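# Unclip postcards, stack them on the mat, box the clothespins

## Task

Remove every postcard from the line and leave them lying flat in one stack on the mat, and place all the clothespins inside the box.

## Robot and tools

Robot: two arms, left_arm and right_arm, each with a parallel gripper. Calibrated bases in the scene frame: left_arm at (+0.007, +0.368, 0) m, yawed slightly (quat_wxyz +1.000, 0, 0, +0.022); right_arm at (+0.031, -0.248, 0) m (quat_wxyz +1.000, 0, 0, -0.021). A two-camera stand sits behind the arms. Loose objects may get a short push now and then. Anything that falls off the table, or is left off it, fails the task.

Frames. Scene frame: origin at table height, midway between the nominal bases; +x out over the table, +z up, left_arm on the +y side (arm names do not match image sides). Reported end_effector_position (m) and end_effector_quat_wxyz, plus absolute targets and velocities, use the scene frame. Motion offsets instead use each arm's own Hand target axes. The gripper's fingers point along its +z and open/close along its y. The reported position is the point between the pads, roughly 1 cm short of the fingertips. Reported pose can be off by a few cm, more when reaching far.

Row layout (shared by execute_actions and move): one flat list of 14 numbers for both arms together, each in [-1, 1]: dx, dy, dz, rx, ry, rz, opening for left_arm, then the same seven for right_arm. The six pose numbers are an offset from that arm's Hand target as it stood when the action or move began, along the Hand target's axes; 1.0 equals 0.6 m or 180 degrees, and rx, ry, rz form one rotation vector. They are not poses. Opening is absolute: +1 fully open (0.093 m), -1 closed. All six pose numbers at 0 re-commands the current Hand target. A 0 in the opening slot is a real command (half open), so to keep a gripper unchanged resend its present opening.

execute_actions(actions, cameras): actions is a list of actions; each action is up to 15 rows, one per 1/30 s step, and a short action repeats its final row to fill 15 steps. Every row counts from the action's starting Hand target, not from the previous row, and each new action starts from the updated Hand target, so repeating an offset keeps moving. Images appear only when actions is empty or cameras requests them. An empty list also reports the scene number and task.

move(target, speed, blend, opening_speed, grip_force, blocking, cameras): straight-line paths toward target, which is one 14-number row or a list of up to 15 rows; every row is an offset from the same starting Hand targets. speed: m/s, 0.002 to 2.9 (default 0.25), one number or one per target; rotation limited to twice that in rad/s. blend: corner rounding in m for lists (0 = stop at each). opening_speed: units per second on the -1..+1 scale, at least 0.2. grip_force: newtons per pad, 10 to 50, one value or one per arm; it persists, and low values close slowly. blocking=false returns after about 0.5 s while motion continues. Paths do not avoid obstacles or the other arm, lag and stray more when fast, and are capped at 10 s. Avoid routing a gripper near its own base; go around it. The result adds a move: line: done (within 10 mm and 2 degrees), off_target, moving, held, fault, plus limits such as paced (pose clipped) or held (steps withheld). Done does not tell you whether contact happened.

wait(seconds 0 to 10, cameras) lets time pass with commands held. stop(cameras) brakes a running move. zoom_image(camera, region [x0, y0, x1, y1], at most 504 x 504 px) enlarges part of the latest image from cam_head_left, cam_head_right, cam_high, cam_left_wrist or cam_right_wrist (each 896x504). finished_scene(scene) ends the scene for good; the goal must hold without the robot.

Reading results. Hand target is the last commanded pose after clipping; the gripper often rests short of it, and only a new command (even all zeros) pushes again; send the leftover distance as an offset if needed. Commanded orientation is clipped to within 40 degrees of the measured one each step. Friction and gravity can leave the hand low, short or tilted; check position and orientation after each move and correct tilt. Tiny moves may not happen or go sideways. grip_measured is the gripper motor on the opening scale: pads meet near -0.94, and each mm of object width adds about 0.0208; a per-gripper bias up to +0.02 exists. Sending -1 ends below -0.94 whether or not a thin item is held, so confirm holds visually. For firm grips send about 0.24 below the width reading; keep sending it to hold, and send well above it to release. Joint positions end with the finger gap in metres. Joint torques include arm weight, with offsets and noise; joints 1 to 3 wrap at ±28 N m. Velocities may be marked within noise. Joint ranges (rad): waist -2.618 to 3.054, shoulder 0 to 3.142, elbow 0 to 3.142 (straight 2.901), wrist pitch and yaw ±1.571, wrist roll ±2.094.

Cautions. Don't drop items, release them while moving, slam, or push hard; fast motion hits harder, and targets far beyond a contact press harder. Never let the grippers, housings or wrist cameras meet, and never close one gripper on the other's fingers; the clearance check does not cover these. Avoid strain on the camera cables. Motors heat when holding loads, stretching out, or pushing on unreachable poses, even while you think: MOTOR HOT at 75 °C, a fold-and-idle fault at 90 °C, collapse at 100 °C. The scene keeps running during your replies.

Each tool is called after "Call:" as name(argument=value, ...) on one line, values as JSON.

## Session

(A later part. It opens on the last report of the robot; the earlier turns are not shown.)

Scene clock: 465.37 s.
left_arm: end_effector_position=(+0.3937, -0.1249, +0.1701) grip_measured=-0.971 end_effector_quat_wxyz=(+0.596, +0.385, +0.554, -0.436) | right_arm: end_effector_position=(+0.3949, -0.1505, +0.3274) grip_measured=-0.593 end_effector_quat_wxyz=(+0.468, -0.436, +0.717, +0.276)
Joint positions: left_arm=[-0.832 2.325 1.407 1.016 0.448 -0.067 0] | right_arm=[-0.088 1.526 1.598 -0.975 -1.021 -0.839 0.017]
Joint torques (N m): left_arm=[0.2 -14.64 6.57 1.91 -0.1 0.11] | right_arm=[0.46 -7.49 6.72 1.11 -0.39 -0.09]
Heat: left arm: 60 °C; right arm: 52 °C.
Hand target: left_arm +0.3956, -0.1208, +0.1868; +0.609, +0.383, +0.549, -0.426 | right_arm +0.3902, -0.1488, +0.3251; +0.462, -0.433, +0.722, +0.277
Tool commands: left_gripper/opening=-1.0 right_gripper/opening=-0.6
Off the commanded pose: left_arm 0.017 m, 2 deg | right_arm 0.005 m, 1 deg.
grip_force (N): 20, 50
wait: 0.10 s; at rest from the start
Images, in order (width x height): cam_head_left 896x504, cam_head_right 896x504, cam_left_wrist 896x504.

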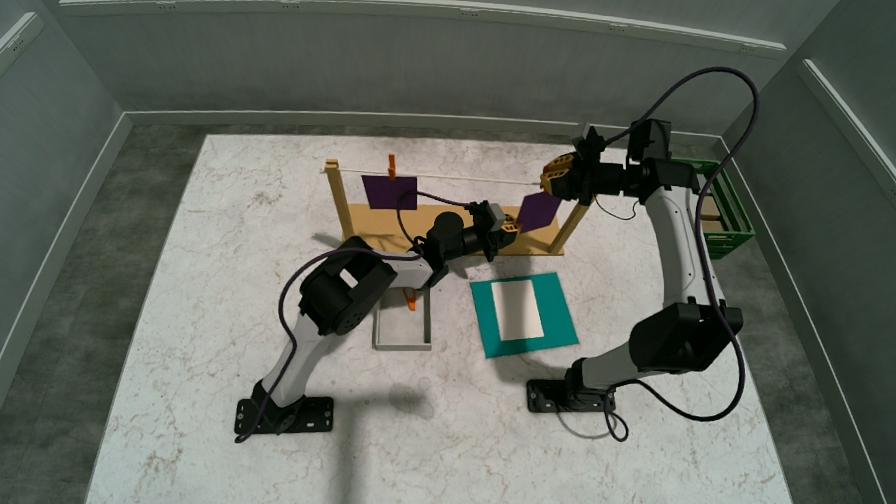

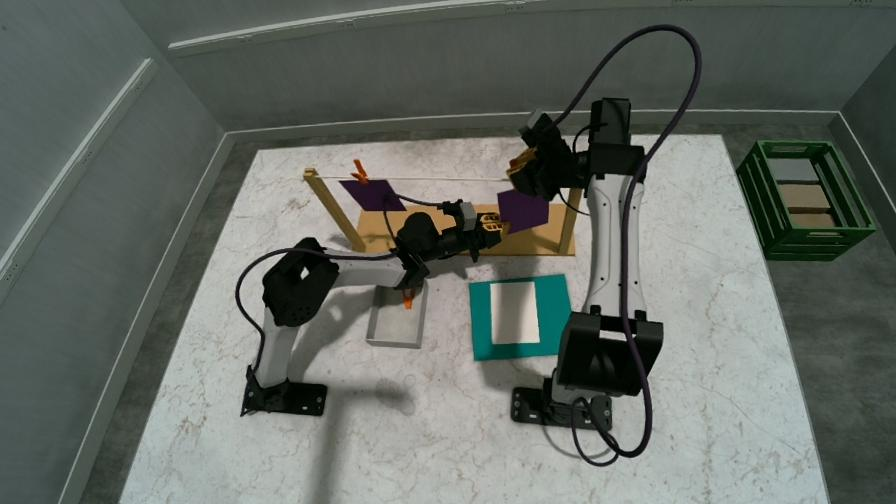

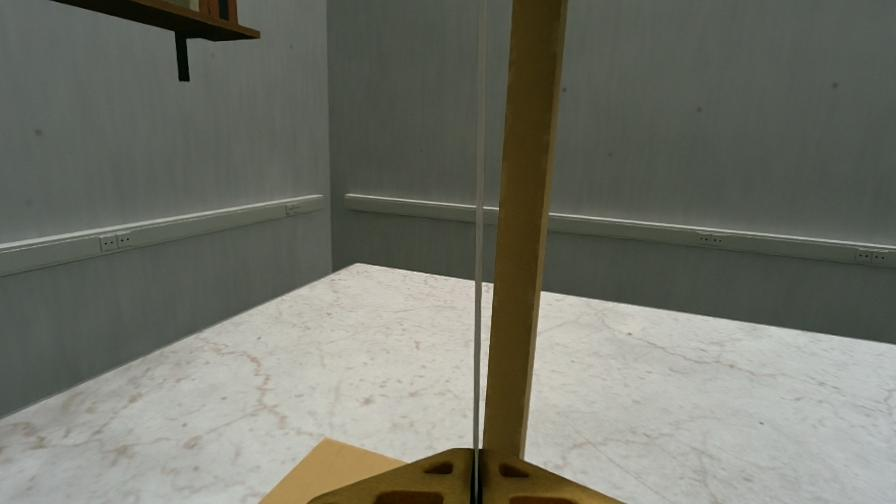

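Call:
move(target=[0,0,0,0,0,0,-1,0,0,0,0,0,0,-0.75], speed=0.04, opening_speed=0.4, cameras=["cam_head_left","cam_right_wrist","cam_high","cam_left_wrist"])

Call:
zoom_image(camera="cam_high", region=[280, 130, 432, 216])

Call:
zoom_image(camera="cam_head_left", region=[500, 120, 652, 206])

Scene clock: 472.50 s.
left_arm: end_effector_position=(+0.3937, -0.1249, +0.1701) grip_measured=-0.971 end_effector_quat_wxyz=(+0.596, +0.385, +0.554, -0.436) | right_arm: end_effector_position=(+0.3963, -0.1505, +0.3294) grip_measured=-0.745 end_effector_quat_wxyz=(+0.473, -0.439, +0.714, +0.272)
Joint positions: left_arm=[-0.832 2.325 1.407 1.016 0.448 -0.067 0] | right_arm=[-0.088 1.525 1.598 -0.961 -1.023 -0.838 0.009]
Joint torques (N m): left_arm=[0.14 -14.67 6.58 1.91 -0.1 0.12] | right_arm=[0.49 -7.38 6.75 0.99 -0.36 -0.09]
Heat: left arm: 62 °C; right arm: 52 °C.
Hand target: left_arm +0.3956, -0.1208, +0.1868; +0.609, +0.383, +0.549, -0.426 | right_arm +0.3903, -0.1488, +0.3251; +0.462, -0.433, +0.723, +0.277
Off the commanded pose: left_arm 0.017 m, 2 deg | right_arm 0.008 m, 2 deg.
grip_force (N): 20, 50
move: off_target (left_arm)
Images, in order (width x height): cam_head_left 896x504, cam_high 896x504, cam_left_wrist 896x504, cam_right_wrist 896x504.

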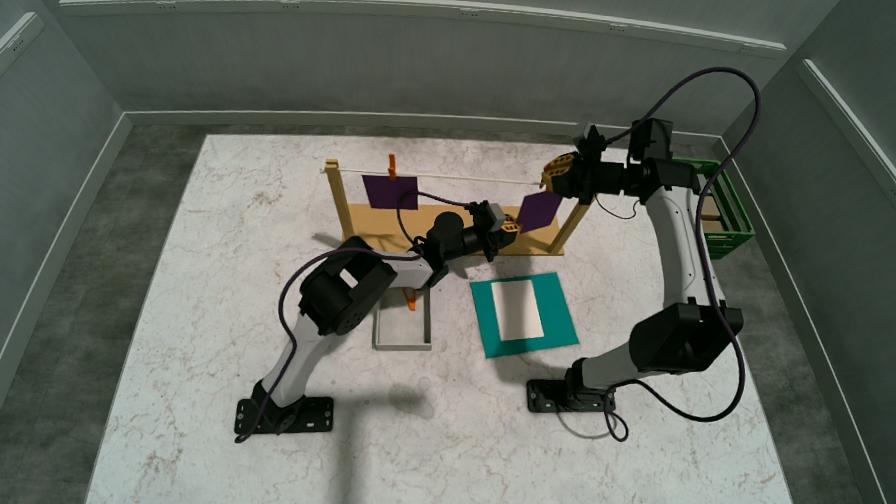

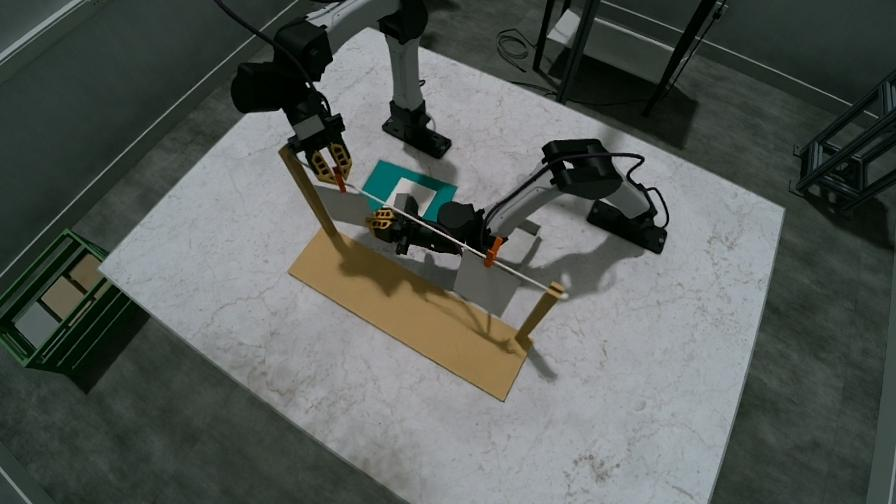

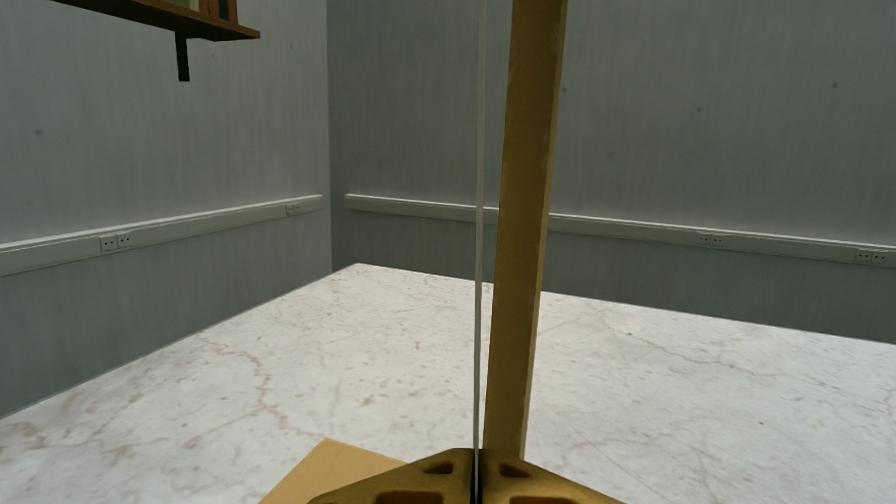

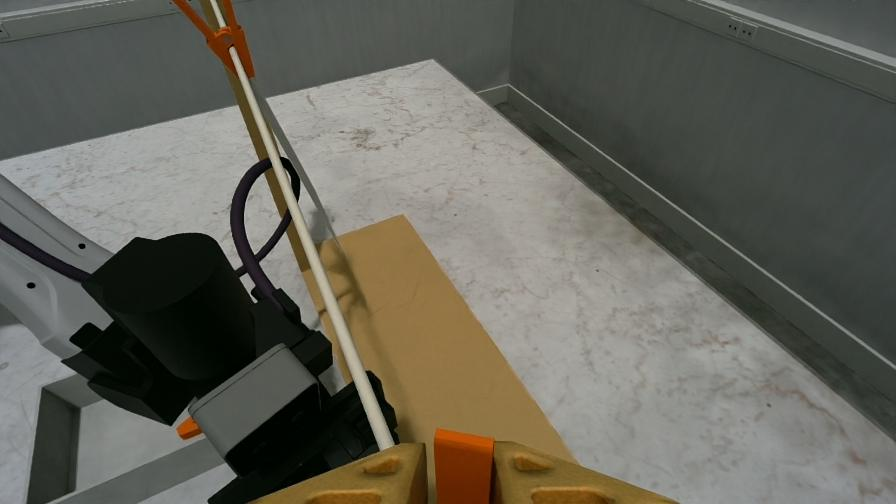

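Scaled by 3.316 from the camera's 896x504 image, which has a finer 1280x720 frame.

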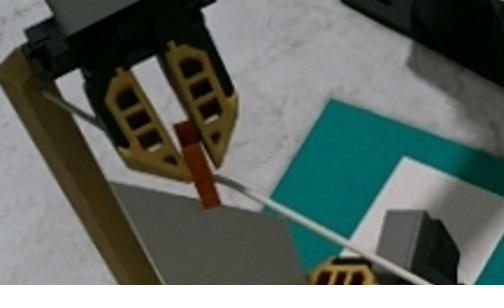

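Scaled by 3.316 from the camera's 896x504 image, which has a finer 1280x720 frame.

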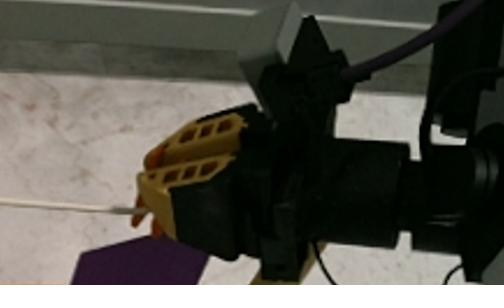

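Call:
move(target=[0.0495,0,-0.005,0,0,0,-1,0,0,0,0,0,0,-0.75], speed=0.04, cameras=["cam_head_left","cam_right_wrist","cam_high","cam_left_wrist"])

Call:
zoom_image(camera="cam_high", region=[280, 130, 432, 216])

Call:
zoom_image(camera="cam_head_left", region=[500, 120, 652, 206])

Scene clock: 477.23 s.
left_arm: end_effector_position=(+0.3922, -0.1234, +0.1678) grip_measured=-0.971 end_effector_quat_wxyz=(+0.603, +0.384, +0.546, -0.437) | right_arm: end_effector_position=(+0.3963, -0.1505, +0.3294) grip_measured=-0.745 end_effector_quat_wxyz=(+0.473, -0.438, +0.714, +0.273)
Joint positions: left_arm=[-0.832 2.338 1.395 1.063 0.448 -0.066 0] | right_arm=[-0.088 1.525 1.598 -0.961 -1.023 -0.838 0.009]
Joint torques (N m): left_arm=[0.2 -9.85 6.23 2.21 -0.1 0.11] | right_arm=[0.43 -7.41 6.78 1 -0.36 -0.09]
Heat: left arm: 62 °C; right arm: 52 °C.
Hand target: left_arm +0.3956, -0.1209, +0.1569; +0.609, +0.383, +0.549, -0.426 | right_arm +0.3903, -0.1488, +0.3251; +0.462, -0.433, +0.723, +0.277
Off the commanded pose: left_arm 0.012 m, 1 deg | right_arm 0.008 m, 2 deg.
grip_force (N): 20, 50
move: off_target (left_arm)
Images, in order (width x height): cam_head_left 896x504, cam_high 896x504, cam_left_wrist 896x504, cam_right_wrist 896x504.

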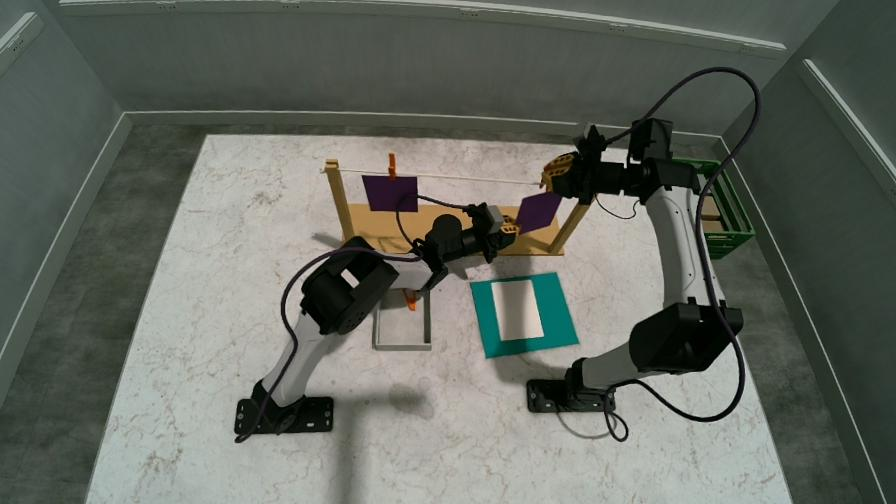

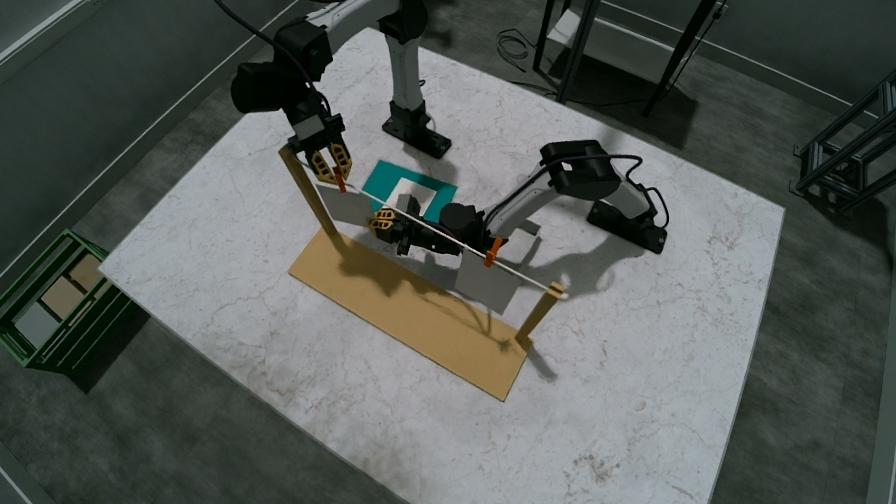

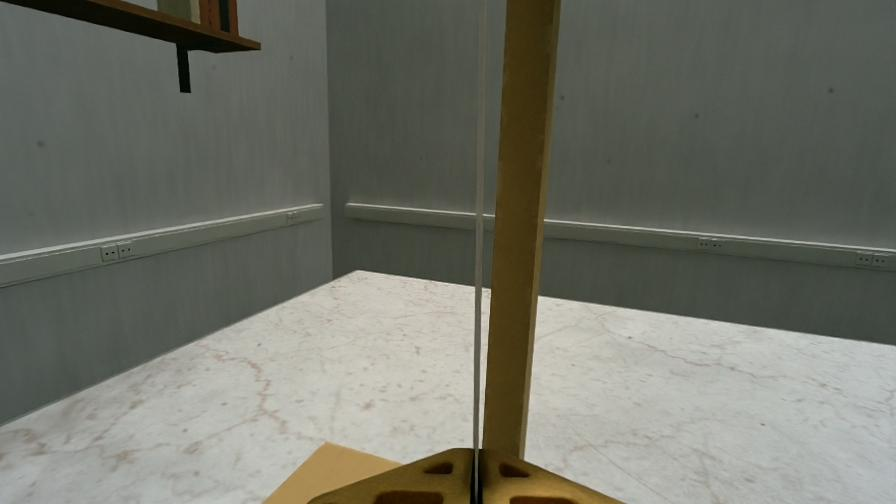

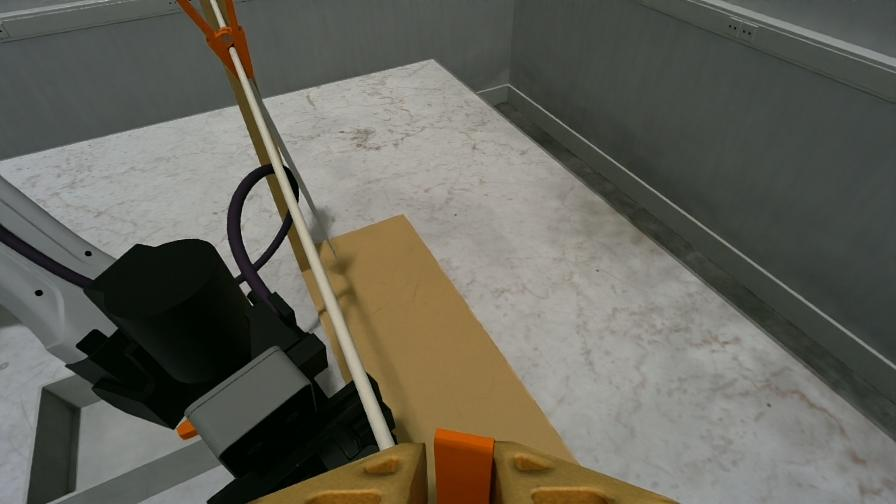

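Scaled by 3.316 from the camera's 896x504 image, which has a finer 1280x720 frame.

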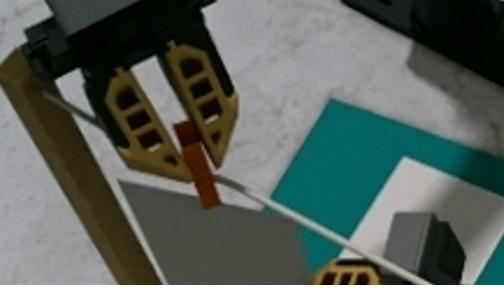

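Scaled by 3.316 from the camera's 896x504 image, which has a finer 1280x720 frame.

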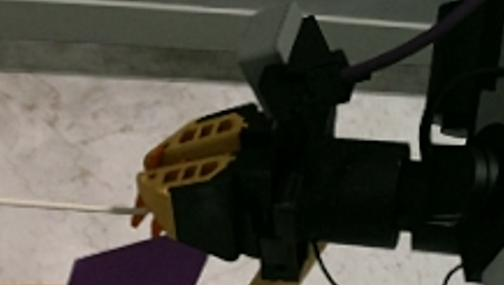

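Call:
move(target=[0.045,0,-0.005,0,0,0,-1,0,0,0,0,0,0,-0.75], speed=0.04, cameras=["cam_head_left","cam_high"])

Call:
zoom_image(camera="cam_high", region=[280, 130, 432, 216])

Call:
zoom_image(camera="cam_head_left", region=[500, 120, 652, 206])

Scene clock: 480.63 s.
left_arm: end_effector_position=(+0.3922, -0.1233, +0.1387) grip_measured=-0.971 end_effector_quat_wxyz=(+0.602, +0.384, +0.548, -0.436) | right_arm: end_effector_position=(+0.3963, -0.1505, +0.3294) grip_measured=-0.745 end_effector_quat_wxyz=(+0.473, -0.438, +0.714, +0.273)
Joint positions: left_arm=[-0.832 2.409 1.388 1.137 0.448 -0.066 0] | right_arm=[-0.088 1.525 1.598 -0.961 -1.023 -0.838 0.009]
Joint torques (N m): left_arm=[0.2 -10.09 6.22 2.21 -0.1 0.1] | right_arm=[0.46 -7.32 6.76 0.99 -0.37 -0.09]
Heat: left arm: 62 °C; right arm: 52 °C.
Hand target: left_arm +0.3955, -0.1208, +0.1296; +0.608, +0.383, +0.549, -0.426 | right_arm +0.3903, -0.1488, +0.3251; +0.462, -0.433, +0.723, +0.277
Off the commanded pose: left_arm 0.010 m, 1 deg | right_arm 0.008 m, 2 deg.
grip_force (N): 20, 50
move: done
Images, in order (width x height): cam_head_left 896x504, cam_high 896x504.

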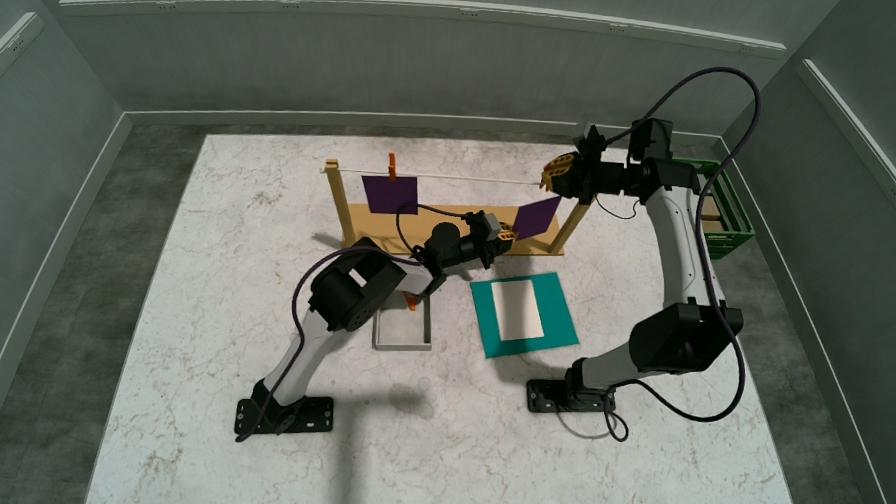

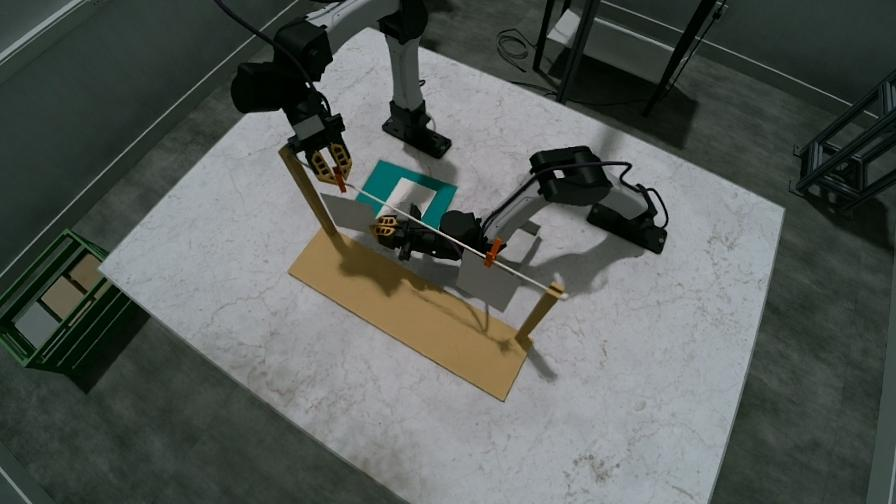

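Scaled by 3.316 from the camera's 896x504 image, which has a finer 1280x720 frame.

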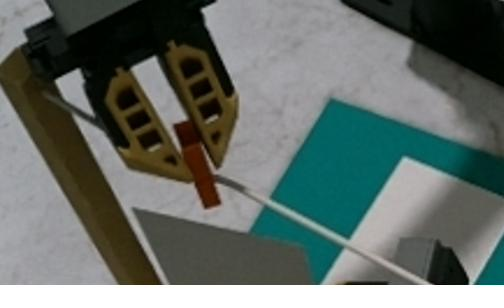

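Scaled by 3.316 from the camera's 896x504 image, which has a finer 1280x720 frame.

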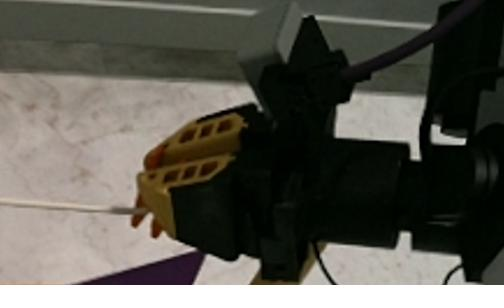

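Call:
move(target=[-0.052,-0.14,-0.098,0,0,0,-1,-0.0756,0,-0.035,0,0,0,-0.8], speed=0.05, opening_speed=0.3, cameras=["cam_head_left","cam_right_wrist","cam_high","cam_left_wrist"])

Call:
zoom_image(camera="cam_high", region=[280, 130, 432, 216])

Call:
zoom_image(camera="cam_head_left", region=[500, 120, 652, 206])

Scene clock: 487.23 s.
left_arm: end_effector_position=(+0.2954, -0.0941, +0.1317) grip_measured=-0.971 end_effector_quat_wxyz=(+0.584, +0.390, +0.568, -0.431) | right_arm: end_effector_position=(+0.3912, -0.1540, +0.3612) grip_measured=-0.794 end_effector_quat_wxyz=(+0.449, -0.424, +0.739, +0.270)
Joint positions: left_arm=[-0.958 2.179 0.945 1.289 0.322 -0.052 0] | right_arm=[-0.088 1.587 1.84 -1.195 -0.978 -0.829 0.007]
Joint torques (N m): left_arm=[-0.34 -12.59 5.22 2.31 -0.11 0.11] | right_arm=[0.44 -5.91 10.97 1.15 -0.79 -0.19]
Heat: left arm: 62 °C; right arm: 52 °C.
Hand target: left_arm +0.2954, -0.0916, +0.1545; +0.608, +0.384, +0.549, -0.426 | right_arm +0.3902, -0.1488, +0.3751; +0.462, -0.433, +0.722, +0.277
Off the commanded pose: left_arm 0.023 m, 4 deg | right_arm 0.015 m, 3 deg.
grip_force (N): 20, 50
move: off_target (left_arm, right_arm)
Images, in order (width x height): cam_head_left 896x504, cam_high 896x504, cam_left_wrist 896x504, cam_right_wrist 896x504.

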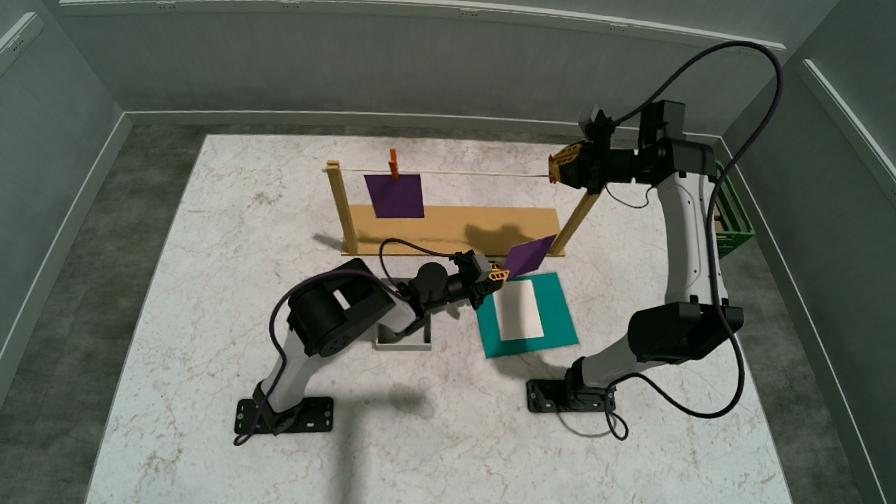

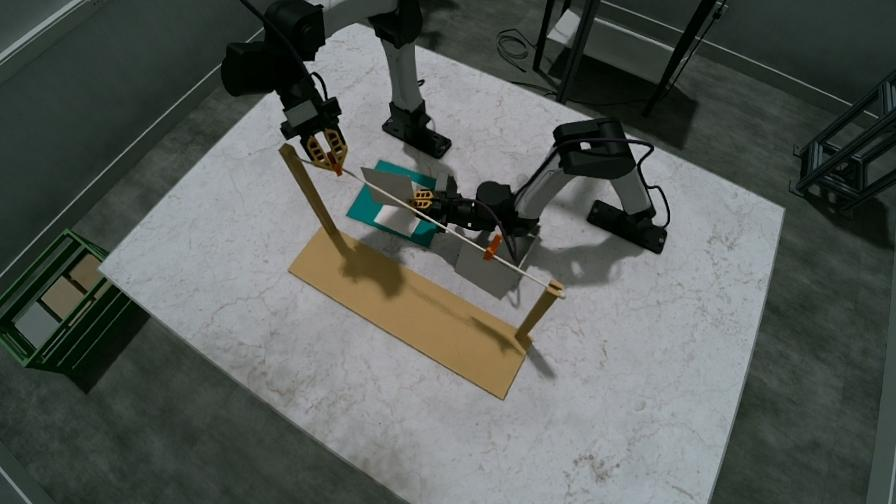

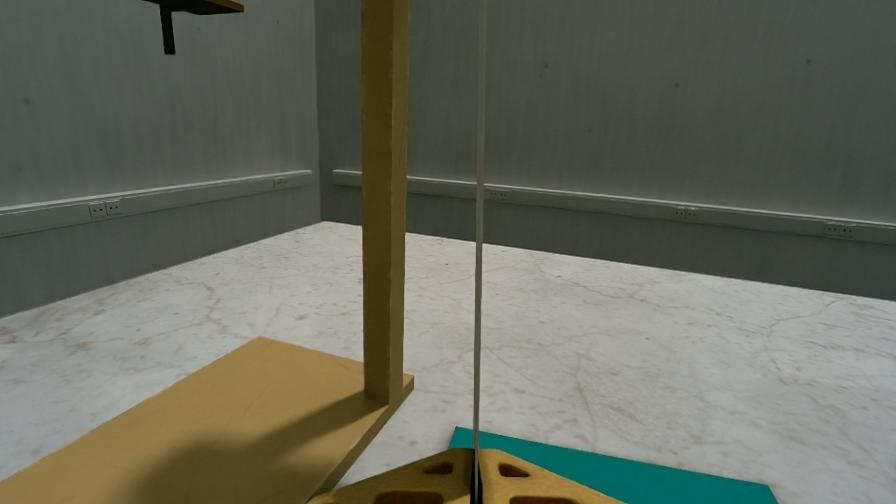

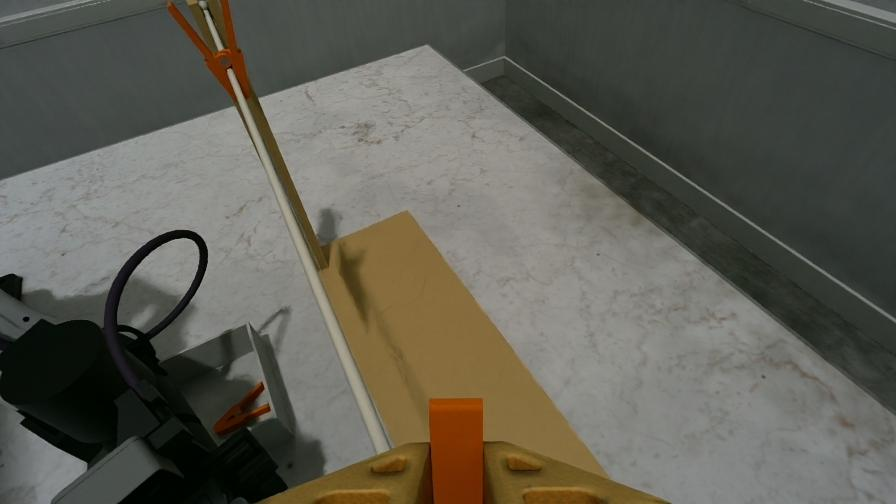

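Scaled by 3.316 from the camera's 896x504 image, which has a finer 1280x720 frame.

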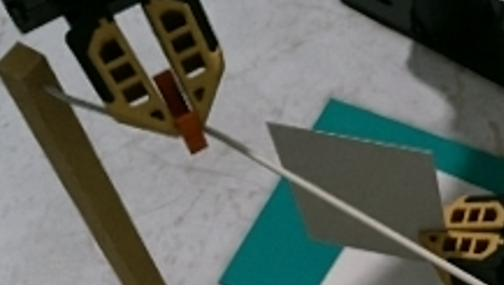

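Scaled by 3.316 from the camera's 896x504 image, which has a finer 1280x720 frame.

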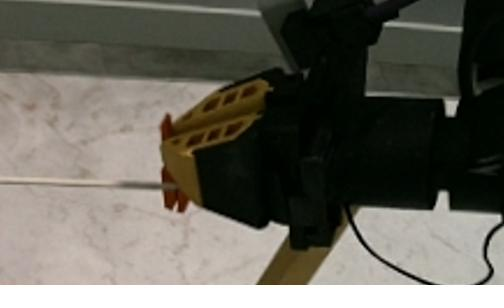

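Call:
move(target=[0,0,0,0,0,0,-1,-0.0907,0,-0.042,0,0,0,-0.8], speed=0.06, cameras=["cam_head_left","cam_right_wrist","cam_high"])

Call:
zoom_image(camera="cam_high", region=[280, 130, 432, 216])

Call:
zoom_image(camera="cam_head_left", region=[500, 120, 652, 206])

Scene clock: 494.90 s.
left_arm: end_effector_position=(+0.2955, -0.0941, +0.1317) grip_measured=-0.971 end_effector_quat_wxyz=(+0.584, +0.389, +0.568, -0.430) | right_arm: end_effector_position=(+0.3923, -0.1576, +0.4118) grip_measured=-0.794 end_effector_quat_wxyz=(+0.428, -0.412, +0.758, +0.269)
Joint positions: left_arm=[-0.958 2.179 0.945 1.289 0.321 -0.051 0] | right_arm=[-0.088 1.801 2.386 -1.571 -0.943 -0.819 0.007]
Joint torques (N m): left_arm=[-0.36 -12.56 5.22 2.3 -0.12 0.11] | right_arm=[0.27 -7.27 10 1.41 -1.12 -0.3]
Heat: left arm: 63 °C; right arm: 53 °C.
Hand target: left_arm +0.2955, -0.0915, +0.1545; +0.609, +0.384, +0.549, -0.426 | right_arm +0.3902, -0.1489, +0.4351; +0.462, -0.433, +0.723, +0.277
Off the commanded pose: left_arm 0.023 m, 4 deg | right_arm 0.025 m, 6 deg.
joint read past its limit (right arm) — joint 4 (wrist pitch), lower limit.
grip_force (N): 20, 50
move: off_target (left_arm, right_arm)
Images, in order (width x height): cam_head_left 896x504, cam_high 896x504, cam_right_wrist 896x504.

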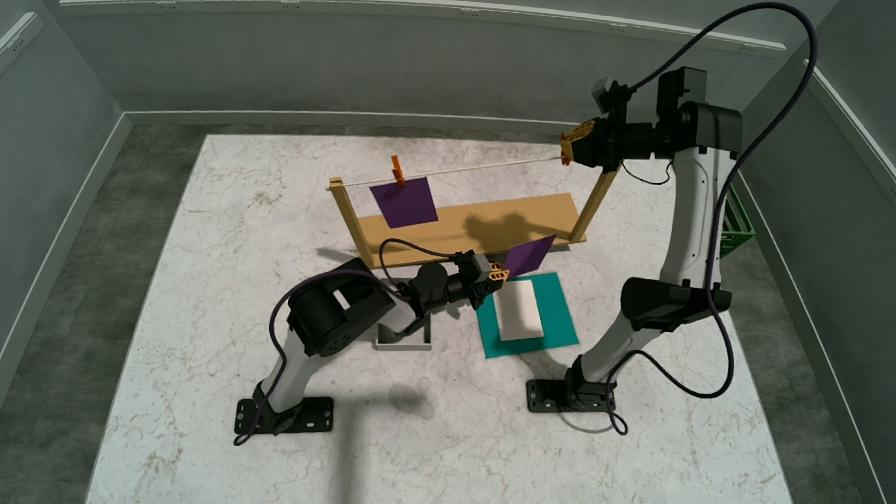

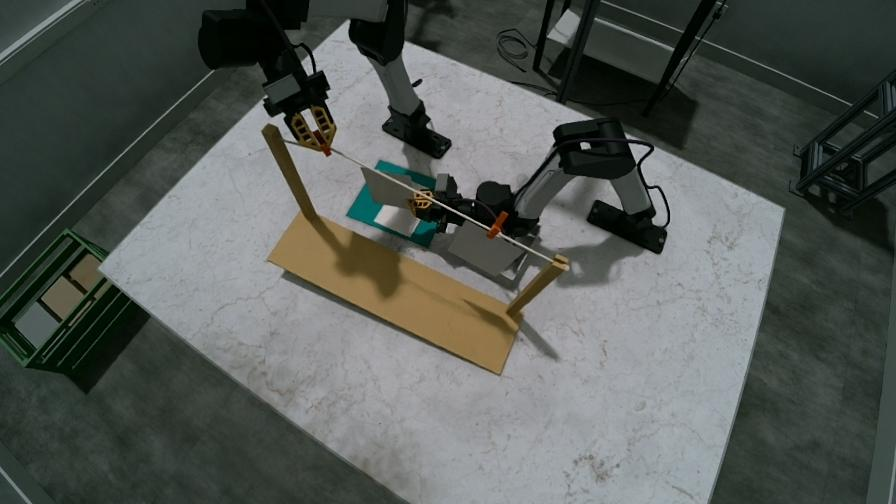

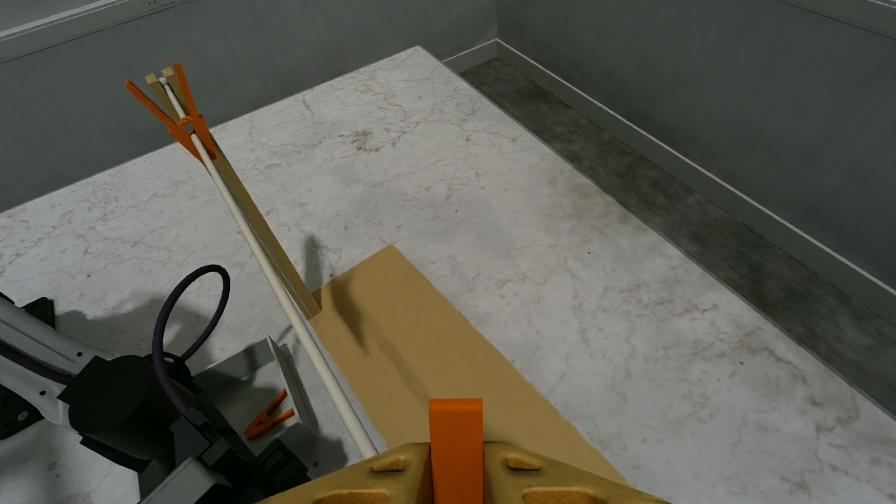

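Scaled by 3.316 from the camera's 896x504 image, which has a finer 1280x720 frame.

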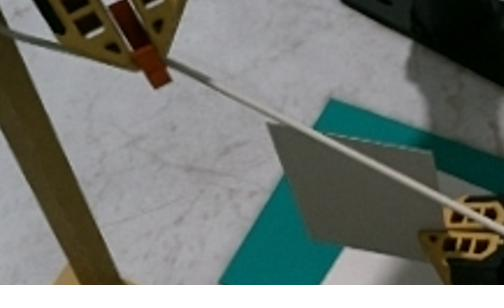

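Scaled by 3.316 from the camera's 896x504 image, which has a finer 1280x720 frame.

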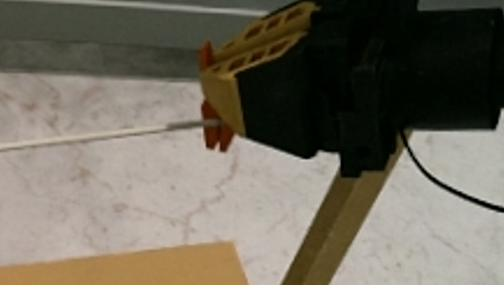

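Call:
move(target=[0,0,0,0,0,0,-1,0.0907,0,0.042,0,0,0,-0.8], speed=0.05, cameras=["cam_head_left","cam_right_wrist","cam_high","cam_head_right"])

Call:
zoom_image(camera="cam_high", region=[300, 130, 375, 172])

Call:
zoom_image(camera="cam_head_left", region=[530, 130, 605, 172])

Call:
zoom_image(camera="cam_right_wrist", region=[380, 390, 530, 504])

Call:
zoom_image(camera="cam_head_right", region=[490, 130, 565, 172])

Scene clock: 505.33 s.
left_arm: end_effector_position=(+0.2955, -0.0941, +0.1317) grip_measured=-0.971 end_effector_quat_wxyz=(+0.584, +0.389, +0.568, -0.430) | right_arm: end_effector_position=(+0.3986, -0.1566, +0.3577) grip_measured=-0.794 end_effector_quat_wxyz=(+0.438, -0.423, +0.747, +0.269)
Joint positions: left_arm=[-0.958 2.179 0.945 1.289 0.321 -0.051 0] | right_arm=[-0.088 1.631 1.893 -1.234 -0.962 -0.842 0.007]
Joint torques (N m): left_arm=[-0.35 -12.59 5.22 2.3 -0.13 0.11] | right_arm=[0.38 -9.65 6.86 1.37 -0.95 -0.13]
Heat: left arm: 64 °C; right arm: 54 °C.
Hand target: left_arm +0.2955, -0.0915, +0.1545; +0.609, +0.384, +0.549, -0.426 | right_arm +0.3902, -0.1489, +0.3751; +0.462, -0.433, +0.723, +0.277
Off the commanded pose: left_arm 0.023 m, 4 deg | right_arm 0.021 m, 4 deg.
grip_force (N): 20, 50
move: off_target (left_arm, right_arm)
Images, in order (width x height): cam_head_left 896x504, cam_head_right 896x504, cam_high 896x504, cam_right_wrist 896x504.

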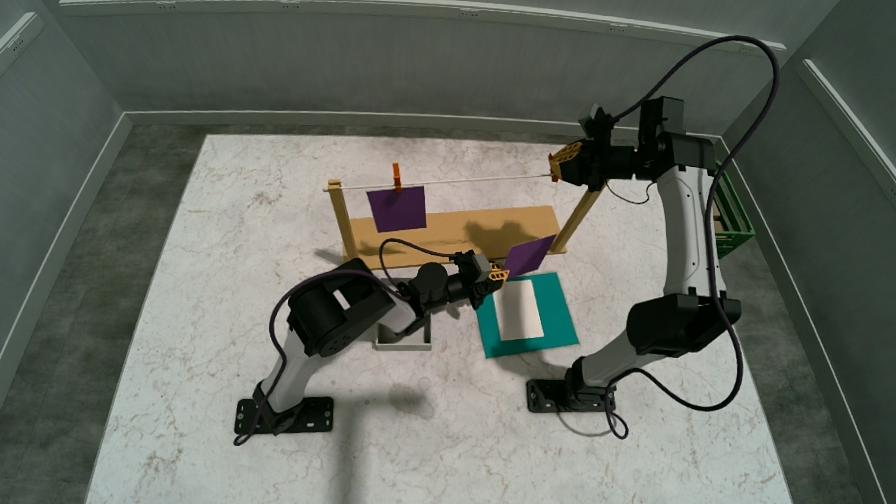

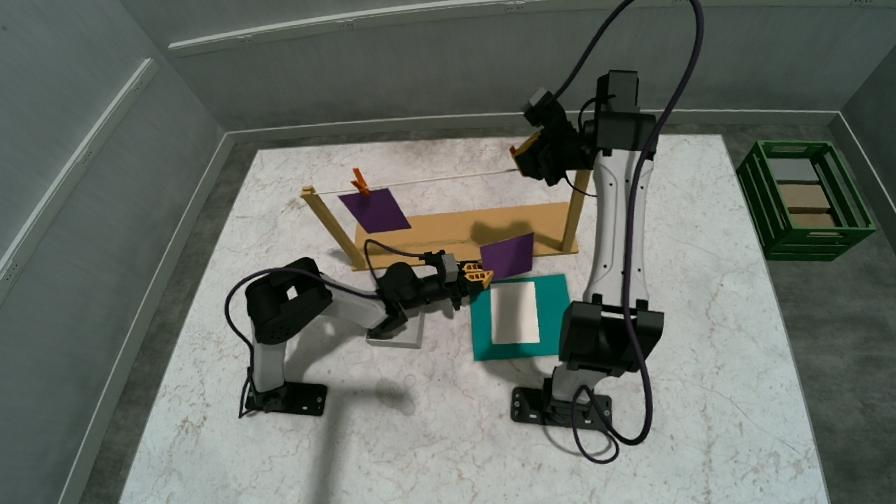

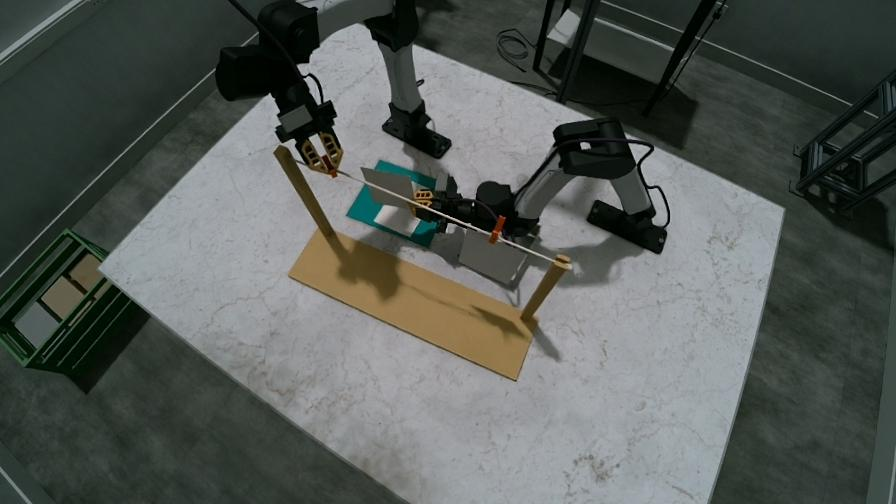

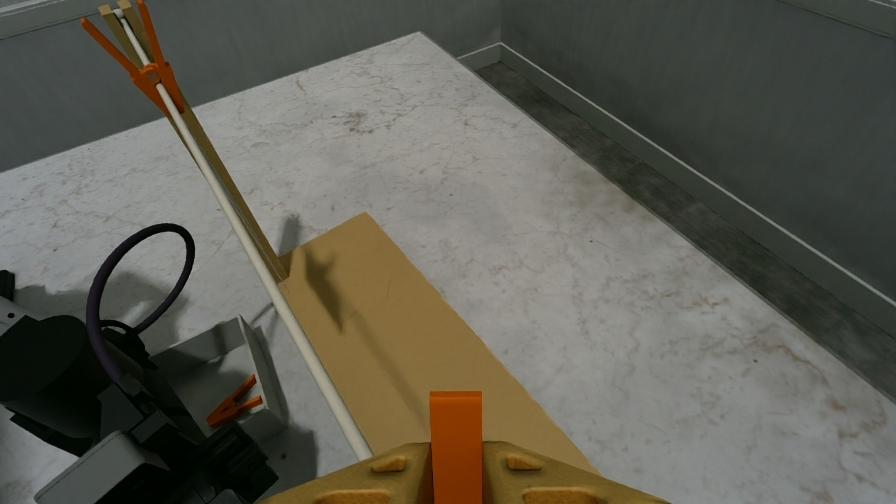

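Scaled by 6.720 from the camera's 896x504 image, which has a finer 1280x720 frame.

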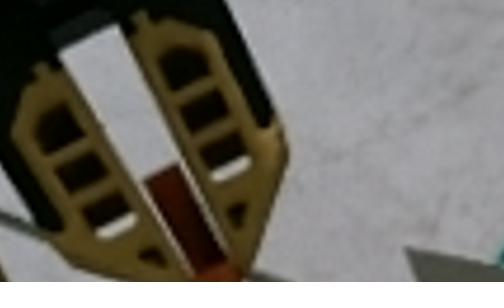

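Scaled by 6.720 from the camera's 896x504 image, which has a finer 1280x720 frame.

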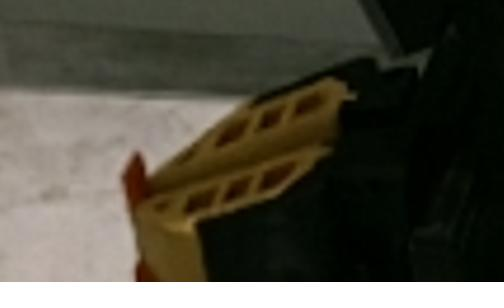

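Scaled by 3.360 from the camera's 896x504 image, which has a finer 1280x720 frame.

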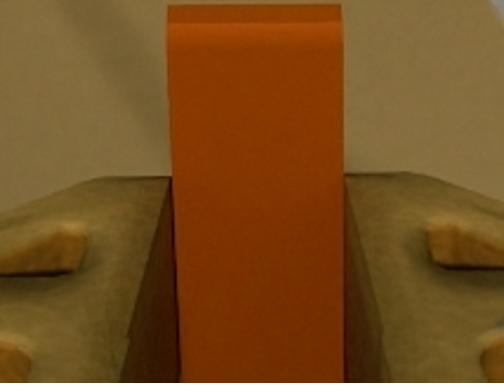

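Scaled by 6.720 from the camera's 896x504 image, which has a finer 1280x720 frame.

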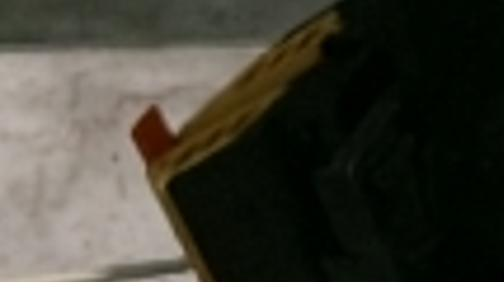

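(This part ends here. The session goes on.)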